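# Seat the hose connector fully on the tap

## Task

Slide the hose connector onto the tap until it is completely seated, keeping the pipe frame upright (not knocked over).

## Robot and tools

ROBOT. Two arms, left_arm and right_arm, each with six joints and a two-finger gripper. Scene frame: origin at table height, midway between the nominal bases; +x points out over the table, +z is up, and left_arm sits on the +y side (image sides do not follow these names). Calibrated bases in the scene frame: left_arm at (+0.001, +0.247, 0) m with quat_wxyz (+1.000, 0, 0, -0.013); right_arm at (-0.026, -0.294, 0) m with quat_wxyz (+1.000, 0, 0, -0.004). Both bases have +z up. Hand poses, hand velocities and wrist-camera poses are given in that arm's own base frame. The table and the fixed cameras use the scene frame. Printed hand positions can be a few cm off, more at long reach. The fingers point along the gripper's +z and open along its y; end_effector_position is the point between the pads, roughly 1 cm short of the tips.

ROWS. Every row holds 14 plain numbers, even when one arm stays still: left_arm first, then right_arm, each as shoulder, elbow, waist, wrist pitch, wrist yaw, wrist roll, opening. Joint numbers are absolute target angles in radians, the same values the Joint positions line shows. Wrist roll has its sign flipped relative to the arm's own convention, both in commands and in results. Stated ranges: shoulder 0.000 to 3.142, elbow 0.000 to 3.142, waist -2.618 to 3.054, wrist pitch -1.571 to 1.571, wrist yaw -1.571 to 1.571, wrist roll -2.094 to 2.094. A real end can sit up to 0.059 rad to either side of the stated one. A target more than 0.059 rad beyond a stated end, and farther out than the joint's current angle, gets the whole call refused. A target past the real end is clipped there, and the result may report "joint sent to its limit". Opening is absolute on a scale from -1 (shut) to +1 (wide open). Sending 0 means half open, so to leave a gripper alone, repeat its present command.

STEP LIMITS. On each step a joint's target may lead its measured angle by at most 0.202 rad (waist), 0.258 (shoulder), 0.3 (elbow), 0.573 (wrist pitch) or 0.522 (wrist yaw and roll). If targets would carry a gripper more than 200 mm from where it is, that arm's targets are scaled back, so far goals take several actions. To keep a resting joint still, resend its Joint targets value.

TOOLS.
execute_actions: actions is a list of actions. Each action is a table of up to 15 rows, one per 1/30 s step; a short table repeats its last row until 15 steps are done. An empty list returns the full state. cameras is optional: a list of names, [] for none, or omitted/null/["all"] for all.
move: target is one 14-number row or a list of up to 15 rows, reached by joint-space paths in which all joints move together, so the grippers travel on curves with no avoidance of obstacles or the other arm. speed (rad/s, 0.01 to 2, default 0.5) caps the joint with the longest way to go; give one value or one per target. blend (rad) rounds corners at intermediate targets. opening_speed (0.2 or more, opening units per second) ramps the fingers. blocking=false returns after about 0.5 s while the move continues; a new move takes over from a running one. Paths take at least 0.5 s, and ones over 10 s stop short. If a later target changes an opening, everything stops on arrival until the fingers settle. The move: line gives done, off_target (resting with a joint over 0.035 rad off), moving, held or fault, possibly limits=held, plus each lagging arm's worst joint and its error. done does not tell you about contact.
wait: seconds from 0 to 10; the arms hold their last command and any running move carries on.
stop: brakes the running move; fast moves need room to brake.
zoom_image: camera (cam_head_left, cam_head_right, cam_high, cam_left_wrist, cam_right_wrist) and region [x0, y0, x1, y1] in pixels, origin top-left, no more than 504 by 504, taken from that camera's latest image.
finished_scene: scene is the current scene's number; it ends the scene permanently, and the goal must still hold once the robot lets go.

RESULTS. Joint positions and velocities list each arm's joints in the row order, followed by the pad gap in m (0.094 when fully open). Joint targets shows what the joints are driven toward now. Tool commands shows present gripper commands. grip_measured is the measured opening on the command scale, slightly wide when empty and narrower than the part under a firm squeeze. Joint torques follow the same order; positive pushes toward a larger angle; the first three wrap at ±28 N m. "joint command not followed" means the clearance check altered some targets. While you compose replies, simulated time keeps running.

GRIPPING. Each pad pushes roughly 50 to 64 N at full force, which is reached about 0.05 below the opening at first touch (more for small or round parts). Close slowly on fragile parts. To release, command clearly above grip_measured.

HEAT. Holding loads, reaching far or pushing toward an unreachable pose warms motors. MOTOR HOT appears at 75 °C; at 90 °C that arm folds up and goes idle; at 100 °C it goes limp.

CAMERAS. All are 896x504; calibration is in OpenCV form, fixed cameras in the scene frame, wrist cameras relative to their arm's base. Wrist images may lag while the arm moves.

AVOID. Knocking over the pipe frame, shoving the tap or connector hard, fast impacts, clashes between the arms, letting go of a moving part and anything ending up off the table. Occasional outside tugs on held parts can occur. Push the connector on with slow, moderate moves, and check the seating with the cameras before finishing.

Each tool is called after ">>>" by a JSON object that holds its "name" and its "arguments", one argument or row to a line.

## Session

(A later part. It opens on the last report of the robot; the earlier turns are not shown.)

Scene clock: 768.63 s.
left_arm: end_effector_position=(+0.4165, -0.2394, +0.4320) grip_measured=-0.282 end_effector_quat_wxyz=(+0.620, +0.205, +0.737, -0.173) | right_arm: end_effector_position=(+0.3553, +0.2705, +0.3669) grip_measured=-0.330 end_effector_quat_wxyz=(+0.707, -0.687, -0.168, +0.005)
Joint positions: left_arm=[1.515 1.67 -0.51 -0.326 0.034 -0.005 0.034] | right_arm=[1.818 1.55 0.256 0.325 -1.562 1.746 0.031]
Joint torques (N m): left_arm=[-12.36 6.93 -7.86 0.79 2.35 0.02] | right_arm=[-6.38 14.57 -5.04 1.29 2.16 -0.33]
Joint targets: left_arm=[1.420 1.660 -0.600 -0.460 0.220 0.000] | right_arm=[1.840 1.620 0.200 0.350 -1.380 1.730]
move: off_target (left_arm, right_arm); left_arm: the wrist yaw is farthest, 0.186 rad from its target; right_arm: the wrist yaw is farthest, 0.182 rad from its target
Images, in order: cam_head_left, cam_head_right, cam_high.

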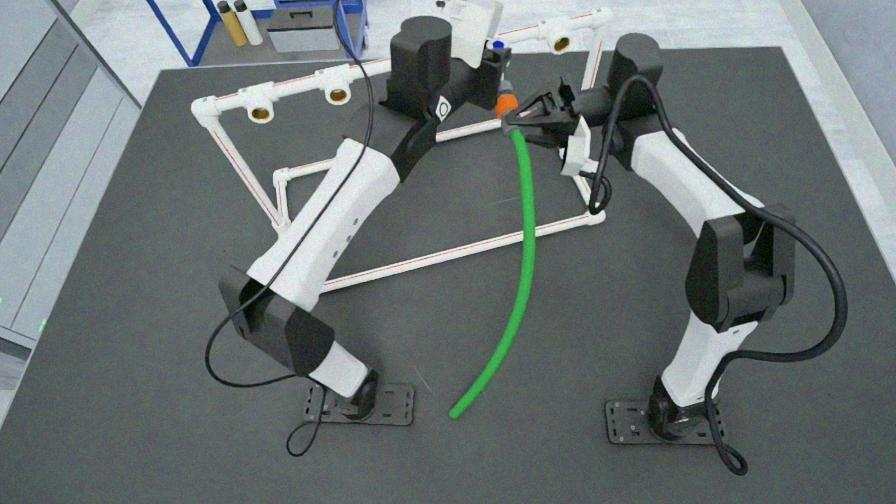

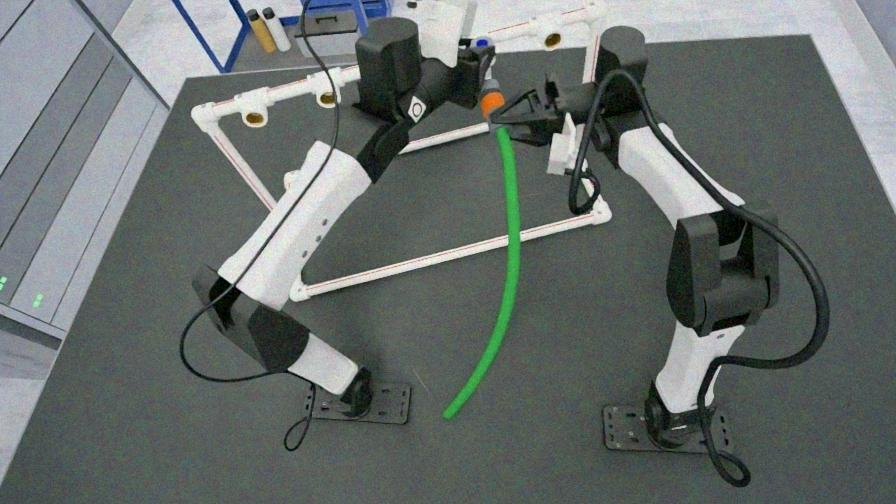

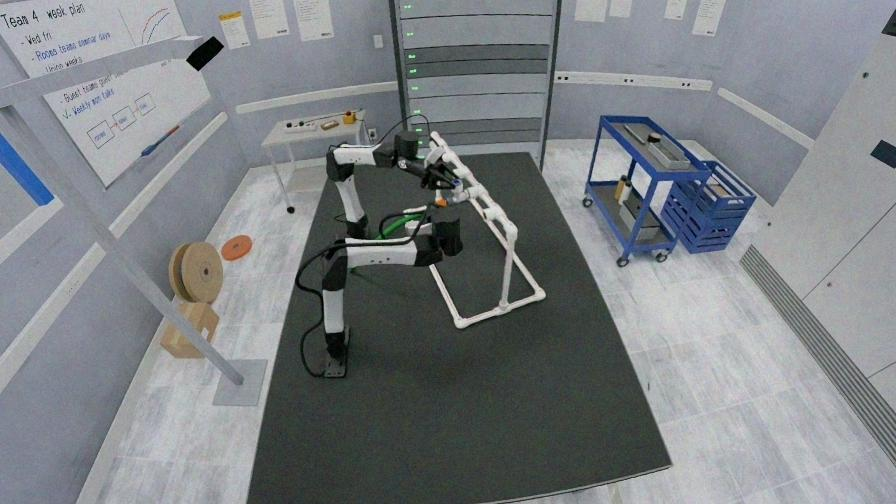

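>>> {"name": "move", "arguments": {
  "target": [
    [1.51,1.67,-0.515,-0.33,0.04,0,-0.9,1.80,1.56,0.235,0.33,-1.55,1.73,-0.9],
    [1.51,1.67,-0.515,-0.33,0.04,0,0.5,1.80,1.56,0.235,0.33,-1.55,1.73,-0.9],
    [1.2,1.47,-0.5,-0.40,0.0,0,0.5,1.80,1.56,0.235,0.33,-1.55,1.73,-0.9],
    [0.9,1.0,0.1,-0.2,0.93,0,0.5,1.80,1.56,0.235,0.33,-1.55,1.73,-0.9]
  ],
  "speed": 0.5,
  "opening_speed": 1.5,
  "cameras": ["cam_left_wrist","cam_head_left"]
}}

Scene clock: 777.30 s.
left_arm: end_effector_position=(+0.2856, -0.1101, +0.3805) grip_measured=+0.498 end_effector_quat_wxyz=(+0.606, +0.260, +0.688, -0.304) | right_arm: end_effector_position=(+0.3552, +0.2695, +0.3668) grip_measured=-0.330 end_effector_quat_wxyz=(+0.707, -0.687, -0.169, +0.006)
Joint positions: left_arm=[0.912 1.004 0.094 -0.225 0.916 -0.004 0.07] | right_arm=[1.818 1.55 0.253 0.324 -1.566 1.747 0.031]
Joint torques (N m): left_arm=[-1.81 7.31 0.53 2.37 0.34 0] | right_arm=[-9.84 8.53 -1.7 1.09 0.16 -0.33]
Joint targets: left_arm=[0.900 1.000 0.100 -0.200 0.930 0.000] | right_arm=[1.800 1.560 0.235 0.330 -1.550 1.730]
move: done
camera_calibration:
cam_left_wrist: T_world_to_cam=[[-0.746415, -0.65863, 0.0952394, 0.10328], [-0.383166, 0.308331, -0.870698, 0.516466], [0.544103, -0.686395, -0.482508, 0.0448381], [0, 0, 0, 1]]
Images, in order: cam_head_left, cam_left_wrist.

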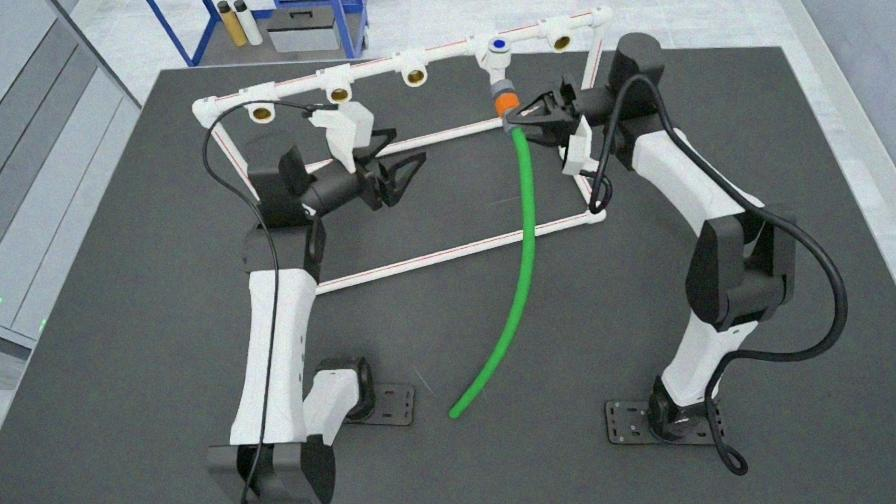

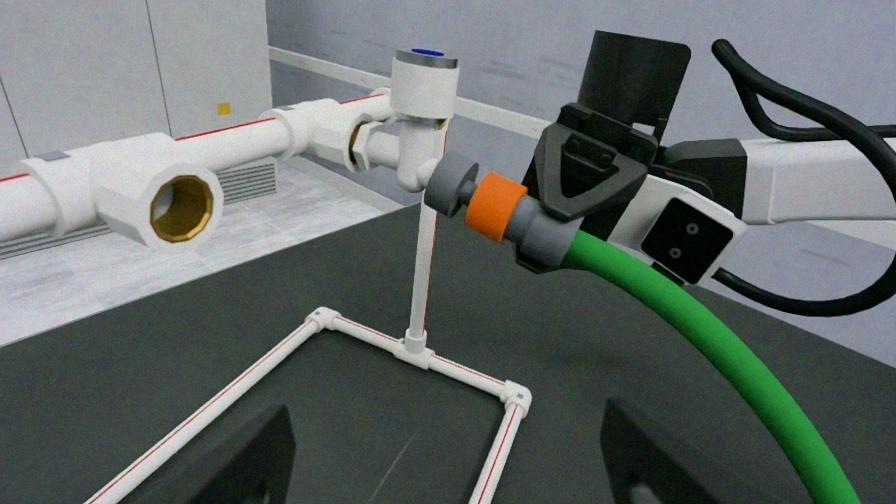

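>>> {"name": "zoom_image", "arguments": {
  "camera": "cam_left_wrist",
  "region": [400, 120, 600, 280]
}}

Scaled by 2.520 from the camera's 896x504 image, which has a finer 1280x720 frame.

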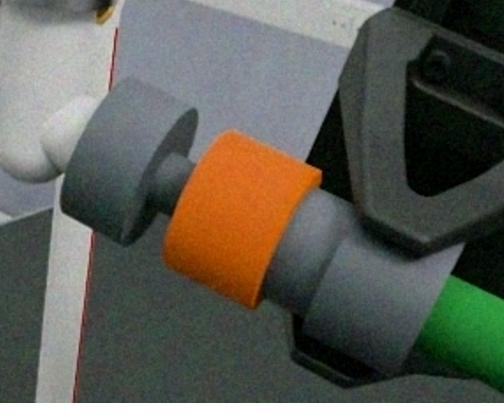

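>>> {"name": "move", "arguments": {
  "target": [
    [1.2,1.47,-0.5,-0.40,0,0,0.5,1.80,1.56,0.235,0.33,-1.55,1.73,-0.9],
    [1.525,1.69,-0.515,-0.33,0.034,0,0.5,1.80,1.56,0.235,0.33,-1.55,1.73,-0.9],
    [1.525,1.69,-0.515,-0.33,0.034,0,-0.95,1.80,1.56,0.235,0.33,-1.55,1.73,-0.95],
    [1.40,1.63,-0.6,-0.34,0.06,0,-0.95,1.90,1.60,0.21,0.33,-1.55,1.73,-0.95],
    [1.30,1.60,-0.68,-0.34,0.08,0,-0.95,1.98,1.63,0.17,0.33,-1.55,1.73,-0.95]
  ],
  "speed": [0.7,0.4,0.3,0.12,0.1],
  "opening_speed": 1.5
}}

>>> {"name": "zoom_image", "arguments": {
  "camera": "cam_head_right",
  "region": [440, 40, 560, 160]
}}

Scene clock: 802.73 s.
left_arm: end_effector_position=(+0.4083, -0.2287, +0.4239) grip_measured=-0.292 end_effector_quat_wxyz=(+0.633, +0.169, +0.745, -0.125) | right_arm: end_effector_position=(+0.3686, +0.2769, +0.3645) grip_measured=-0.330 end_effector_quat_wxyz=(+0.707, -0.681, -0.191, -0.011)
Joint positions: left_arm=[1.46 1.581 -0.563 -0.291 -0.143 -0.005 0.033] | right_arm=[1.884 1.612 0.262 0.376 -1.567 1.755 0.031]
Joint torques (N m): left_arm=[-17.16 9.7 -10.1 1.81 2.77 0.02] | right_arm=[-0.46 9.39 -8.34 0.59 0.21 -0.43]
Joint targets: left_arm=[1.300 1.600 -0.680 -0.340 0.080 0.000] | right_arm=[1.980 1.630 0.170 0.330 -1.550 1.730]
move: off_target (left_arm, right_arm); left_arm: the wrist yaw is farthest, 0.223 rad from its target; right_arm: the shoulder is farthest, 0.096 rad from its target
camera_calibration:
cam_left_wrist: T_world_to_cam=[[-0.437036, -0.898835, -0.0331056, -0.014224], [-0.492732, 0.270046, -0.827218, 0.655354], [0.752473, -0.345212, -0.560904, -0.0561816], [0, 0, 0, 1]]
cam_right_wrist: T_world_to_cam=[[-0.261862, -0.0883324, 0.961054, -0.230501], [0.95393, -0.17479, 0.243856, -0.350046], [0.146443, 0.980635, 0.130034, -0.2867], [0, 0, 0, 1]]

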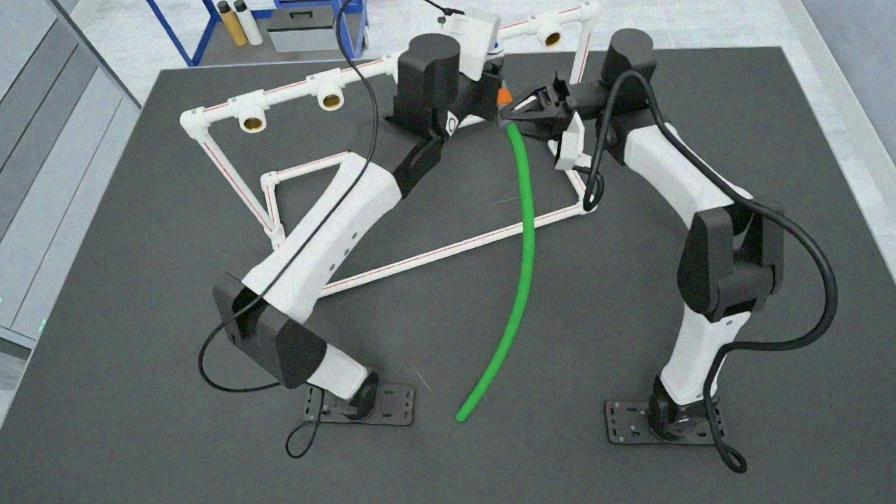

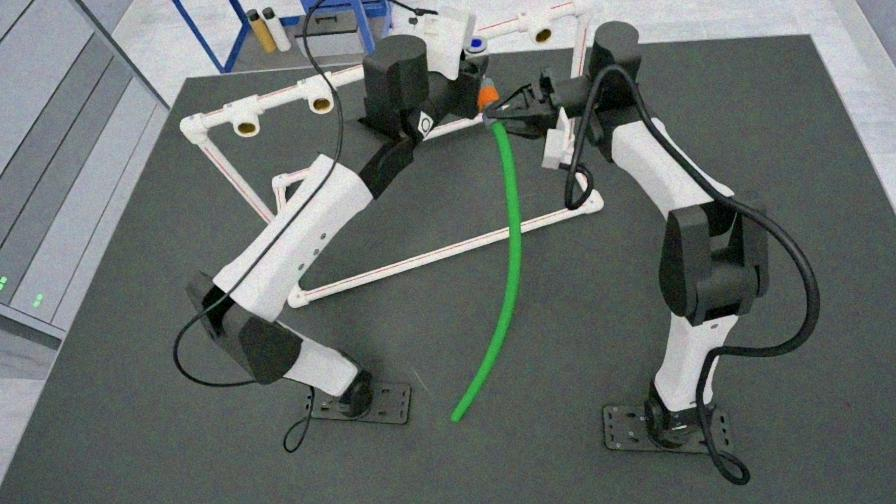

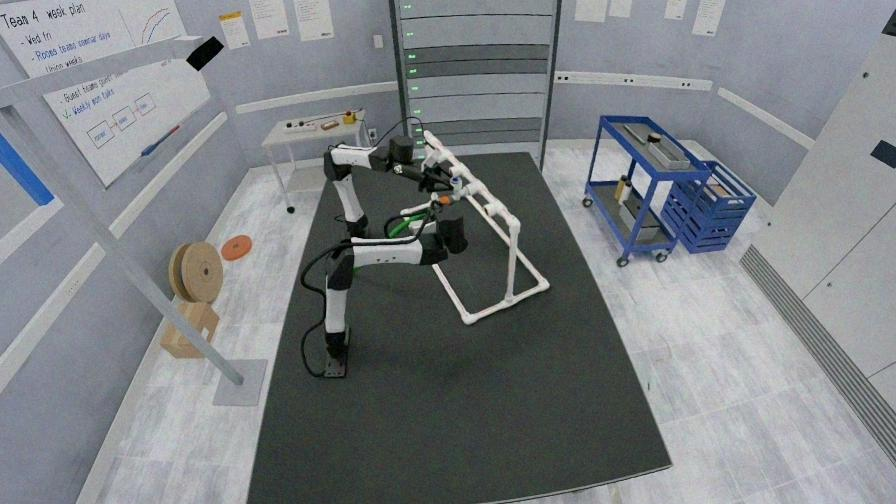

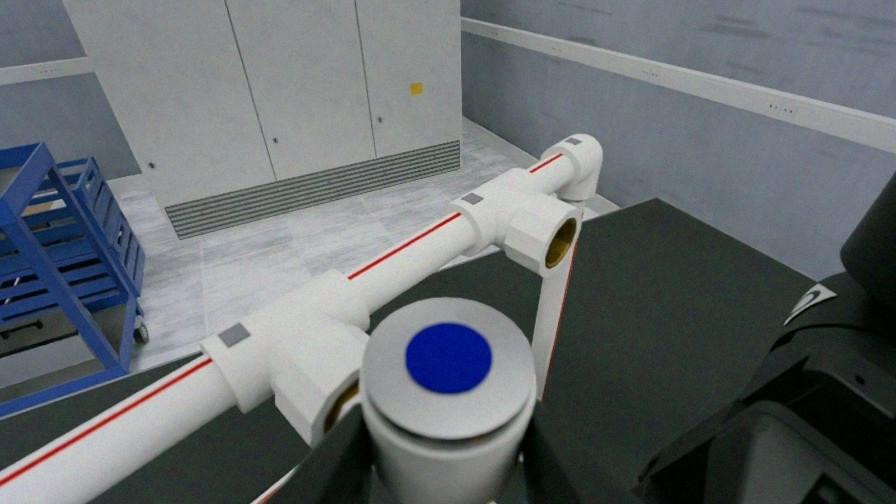

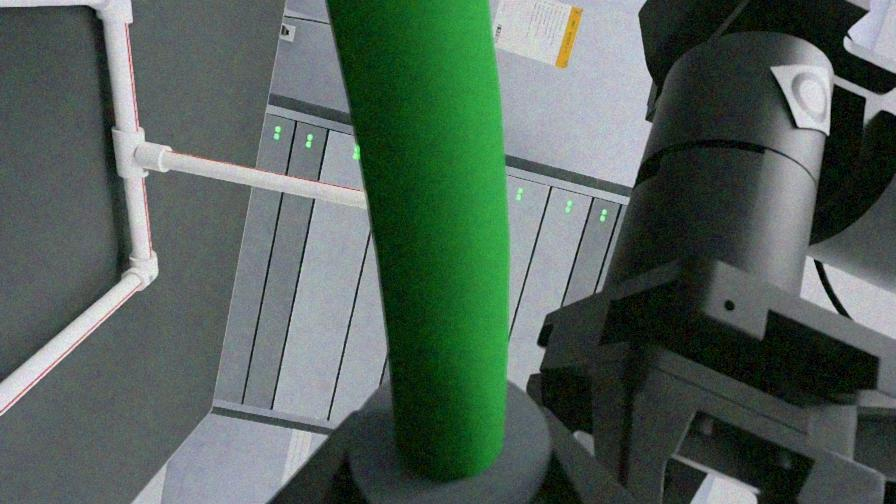

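Scaled by 4.200 from the camera's 896x504 image, which has a finer 1280x720 frame.

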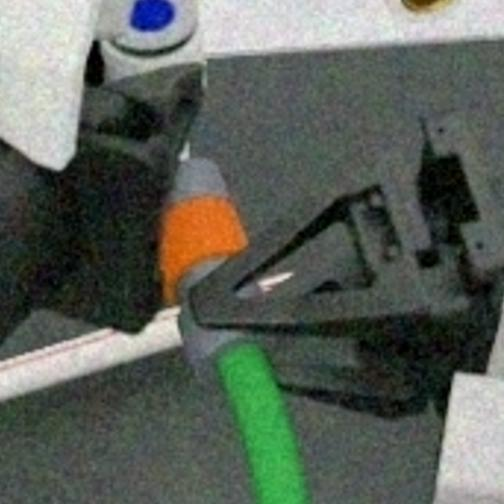

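>>> {"name": "move", "arguments": {
  "target": [
    [1.45,1.60,-0.565,-0.30,-0.13,0,-0.95,1.85,1.60,0.255,0.37,-1.55,1.745,-0.95],
    [1.45,1.60,-0.565,-0.30,-0.13,0,0.5,1.85,1.60,0.255,0.37,-1.55,1.745,-0.95],
    [1.15,1.4,-0.52,-0.37,-0.13,0,0.5,1.85,1.60,0.255,0.37,-1.55,1.745,-0.95],
    [0.9,1.0,0.1,-0.2,0.93,0,0.5,1.85,1.60,0.255,0.37,-1.55,1.745,-0.95]
  ],
  "speed": 0.6,
  "opening_speed": 1.5,
  "cameras": ["cam_left_wrist"]
}}

>>> {"name": "zoom_image", "arguments": {
  "camera": "cam_left_wrist",
  "region": [400, 120, 600, 280]
}}

Scene clock: 810.37 s.
left_arm: end_effector_position=(+0.2856, -0.1102, +0.3805) grip_measured=+0.498 end_effector_quat_wxyz=(+0.604, +0.257, +0.689, -0.307) | right_arm: end_effector_position=(+0.3623, +0.2800, +0.3669) grip_measured=-0.330 end_effector_quat_wxyz=(+0.707, -0.680, -0.193, -0.005)
Joint positions: left_arm=[0.912 1.004 0.093 -0.225 0.916 0.006 0.07] | right_arm=[1.871 1.604 0.273 0.372 -1.567 1.749 0.031]
Joint torques (N m): left_arm=[-1.87 7.32 0.57 2.36 0.35 -0.1] | right_arm=[-10.48 7.16 -1.66 1 0.2 -0.19]
Joint targets: left_arm=[0.900 1.000 0.100 -0.200 0.930 0.000] | right_arm=[1.850 1.600 0.255 0.370 -1.550 1.745]
move: done
camera_calibration:
cam_left_wrist: T_world_to_cam=[[-0.745445, -0.658282, 0.104766, 0.0993135], [-0.389297, 0.302372, -0.870068, 0.5174], [0.541072, -0.689374, -0.481669, 0.0450325], [0, 0, 0, 1]]
Images, in order: cam_left_wrist.

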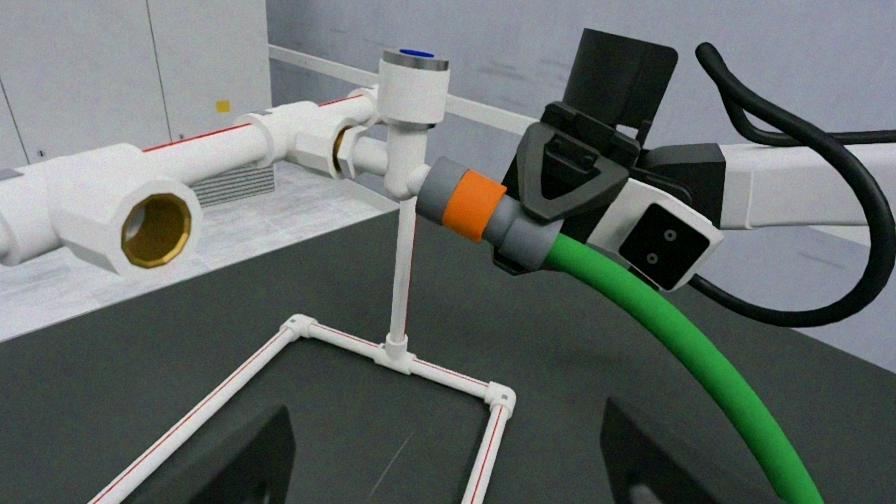

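Scaled by 2.520 from the camera's 896x504 image, which has a finer 1280x720 frame.

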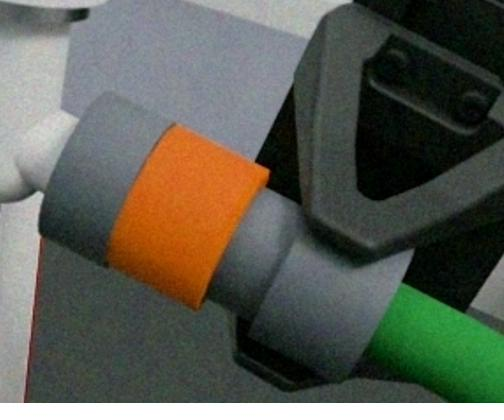

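>>> {"name": "move", "arguments": {
  "target": [
    [0.9,1.0,0.1,-0.2,0.93,0,0.5,1.85,1.60,0.255,0.37,-1.55,1.745,0.5],
    [0.9,1.0,0.1,-0.2,0.93,0,0.5,1.72,1.40,0.04,0.44,-1.55,1.745,0.5]
  ],
  "speed": 0.35,
  "opening_speed": 1,
  "cameras": ["cam_left_wrist","cam_head_left","cam_high"]
}}

>>> {"name": "zoom_image", "arguments": {
  "camera": "cam_left_wrist",
  "region": [380, 120, 580, 280]
}}

Scene clock: 816.83 s.
left_arm: end_effector_position=(+0.2855, -0.1103, +0.3806) grip_measured=+0.498 end_effector_quat_wxyz=(+0.604, +0.257, +0.689, -0.307) | right_arm: end_effector_position=(+0.3873, +0.1877, +0.3509) grip_measured=+0.497 end_effector_quat_wxyz=(+0.703, -0.700, -0.098, -0.078)
Joint positions: left_arm=[0.912 1.004 0.093 -0.225 0.917 0.006 0.07] | right_arm=[1.753 1.403 0.041 0.422 -1.558 1.749 0.07]
Joint torques (N m): left_arm=[-1.8 7.31 0.54 2.36 0.34 -0.11] | right_arm=[-10.62 7.28 -0.08 1.18 0.08 -0.19]
Joint targets: left_arm=[0.900 1.000 0.100 -0.200 0.930 0.000] | right_arm=[1.720 1.400 0.040 0.440 -1.550 1.745]
move: done
camera_calibration:
cam_left_wrist: T_world_to_cam=[[-0.745984, -0.657711, 0.104519, 0.0994933], [-0.38873, 0.302609, -0.87024, 0.517393], [0.540738, -0.689814, -0.481413, 0.0450069], [0, 0, 0, 1]]
Images, in order: cam_head_left, cam_high, cam_left_wrist.

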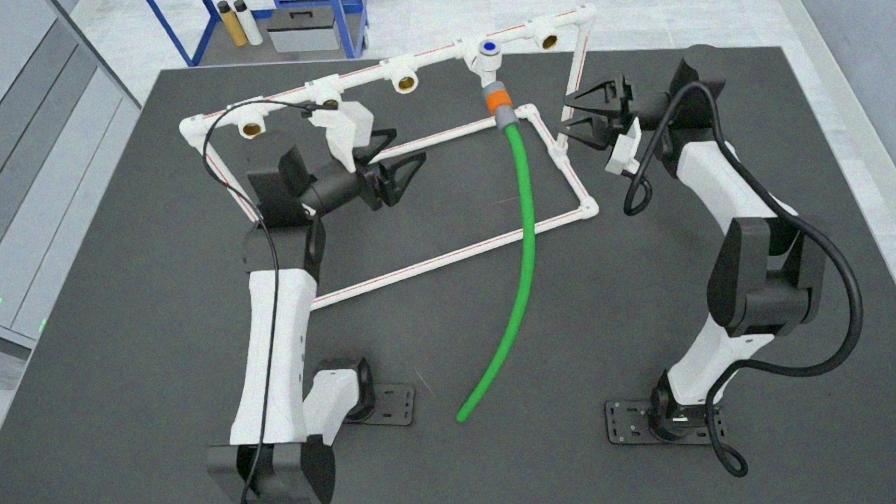

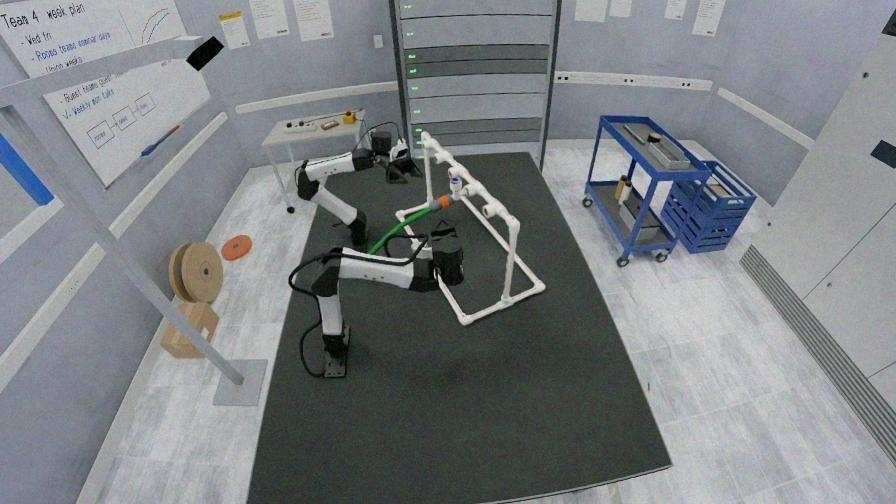

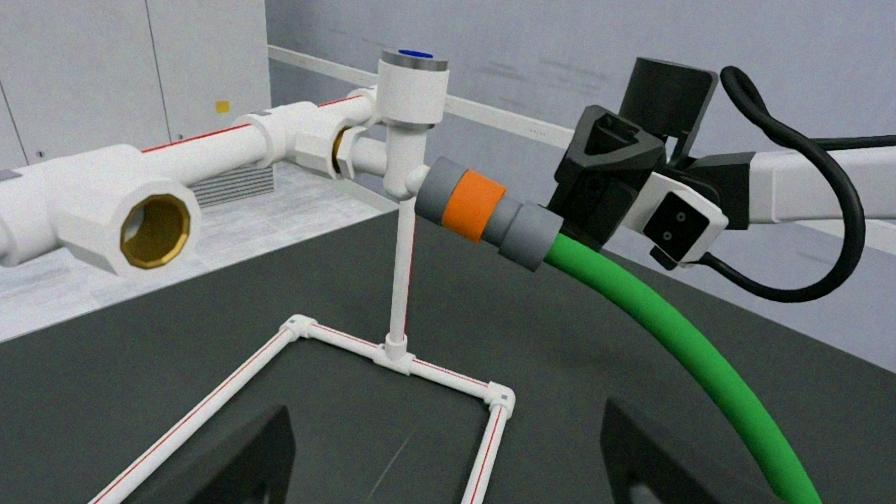

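Scaled by 2.520 from the camera's 896x504 image, which has a finer 1280x720 frame.

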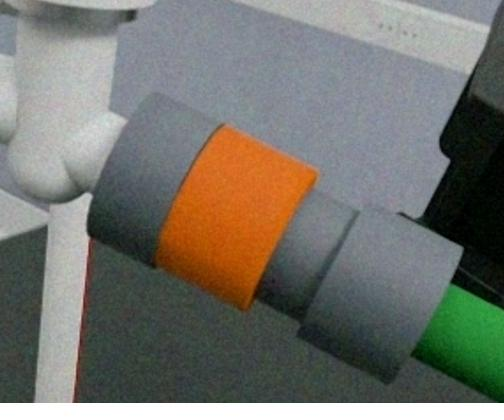

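Seated and clear.

>>> {"name": "finished_scene", "arguments": {
  "scene": 1
}}

The scene is finished: the task was done.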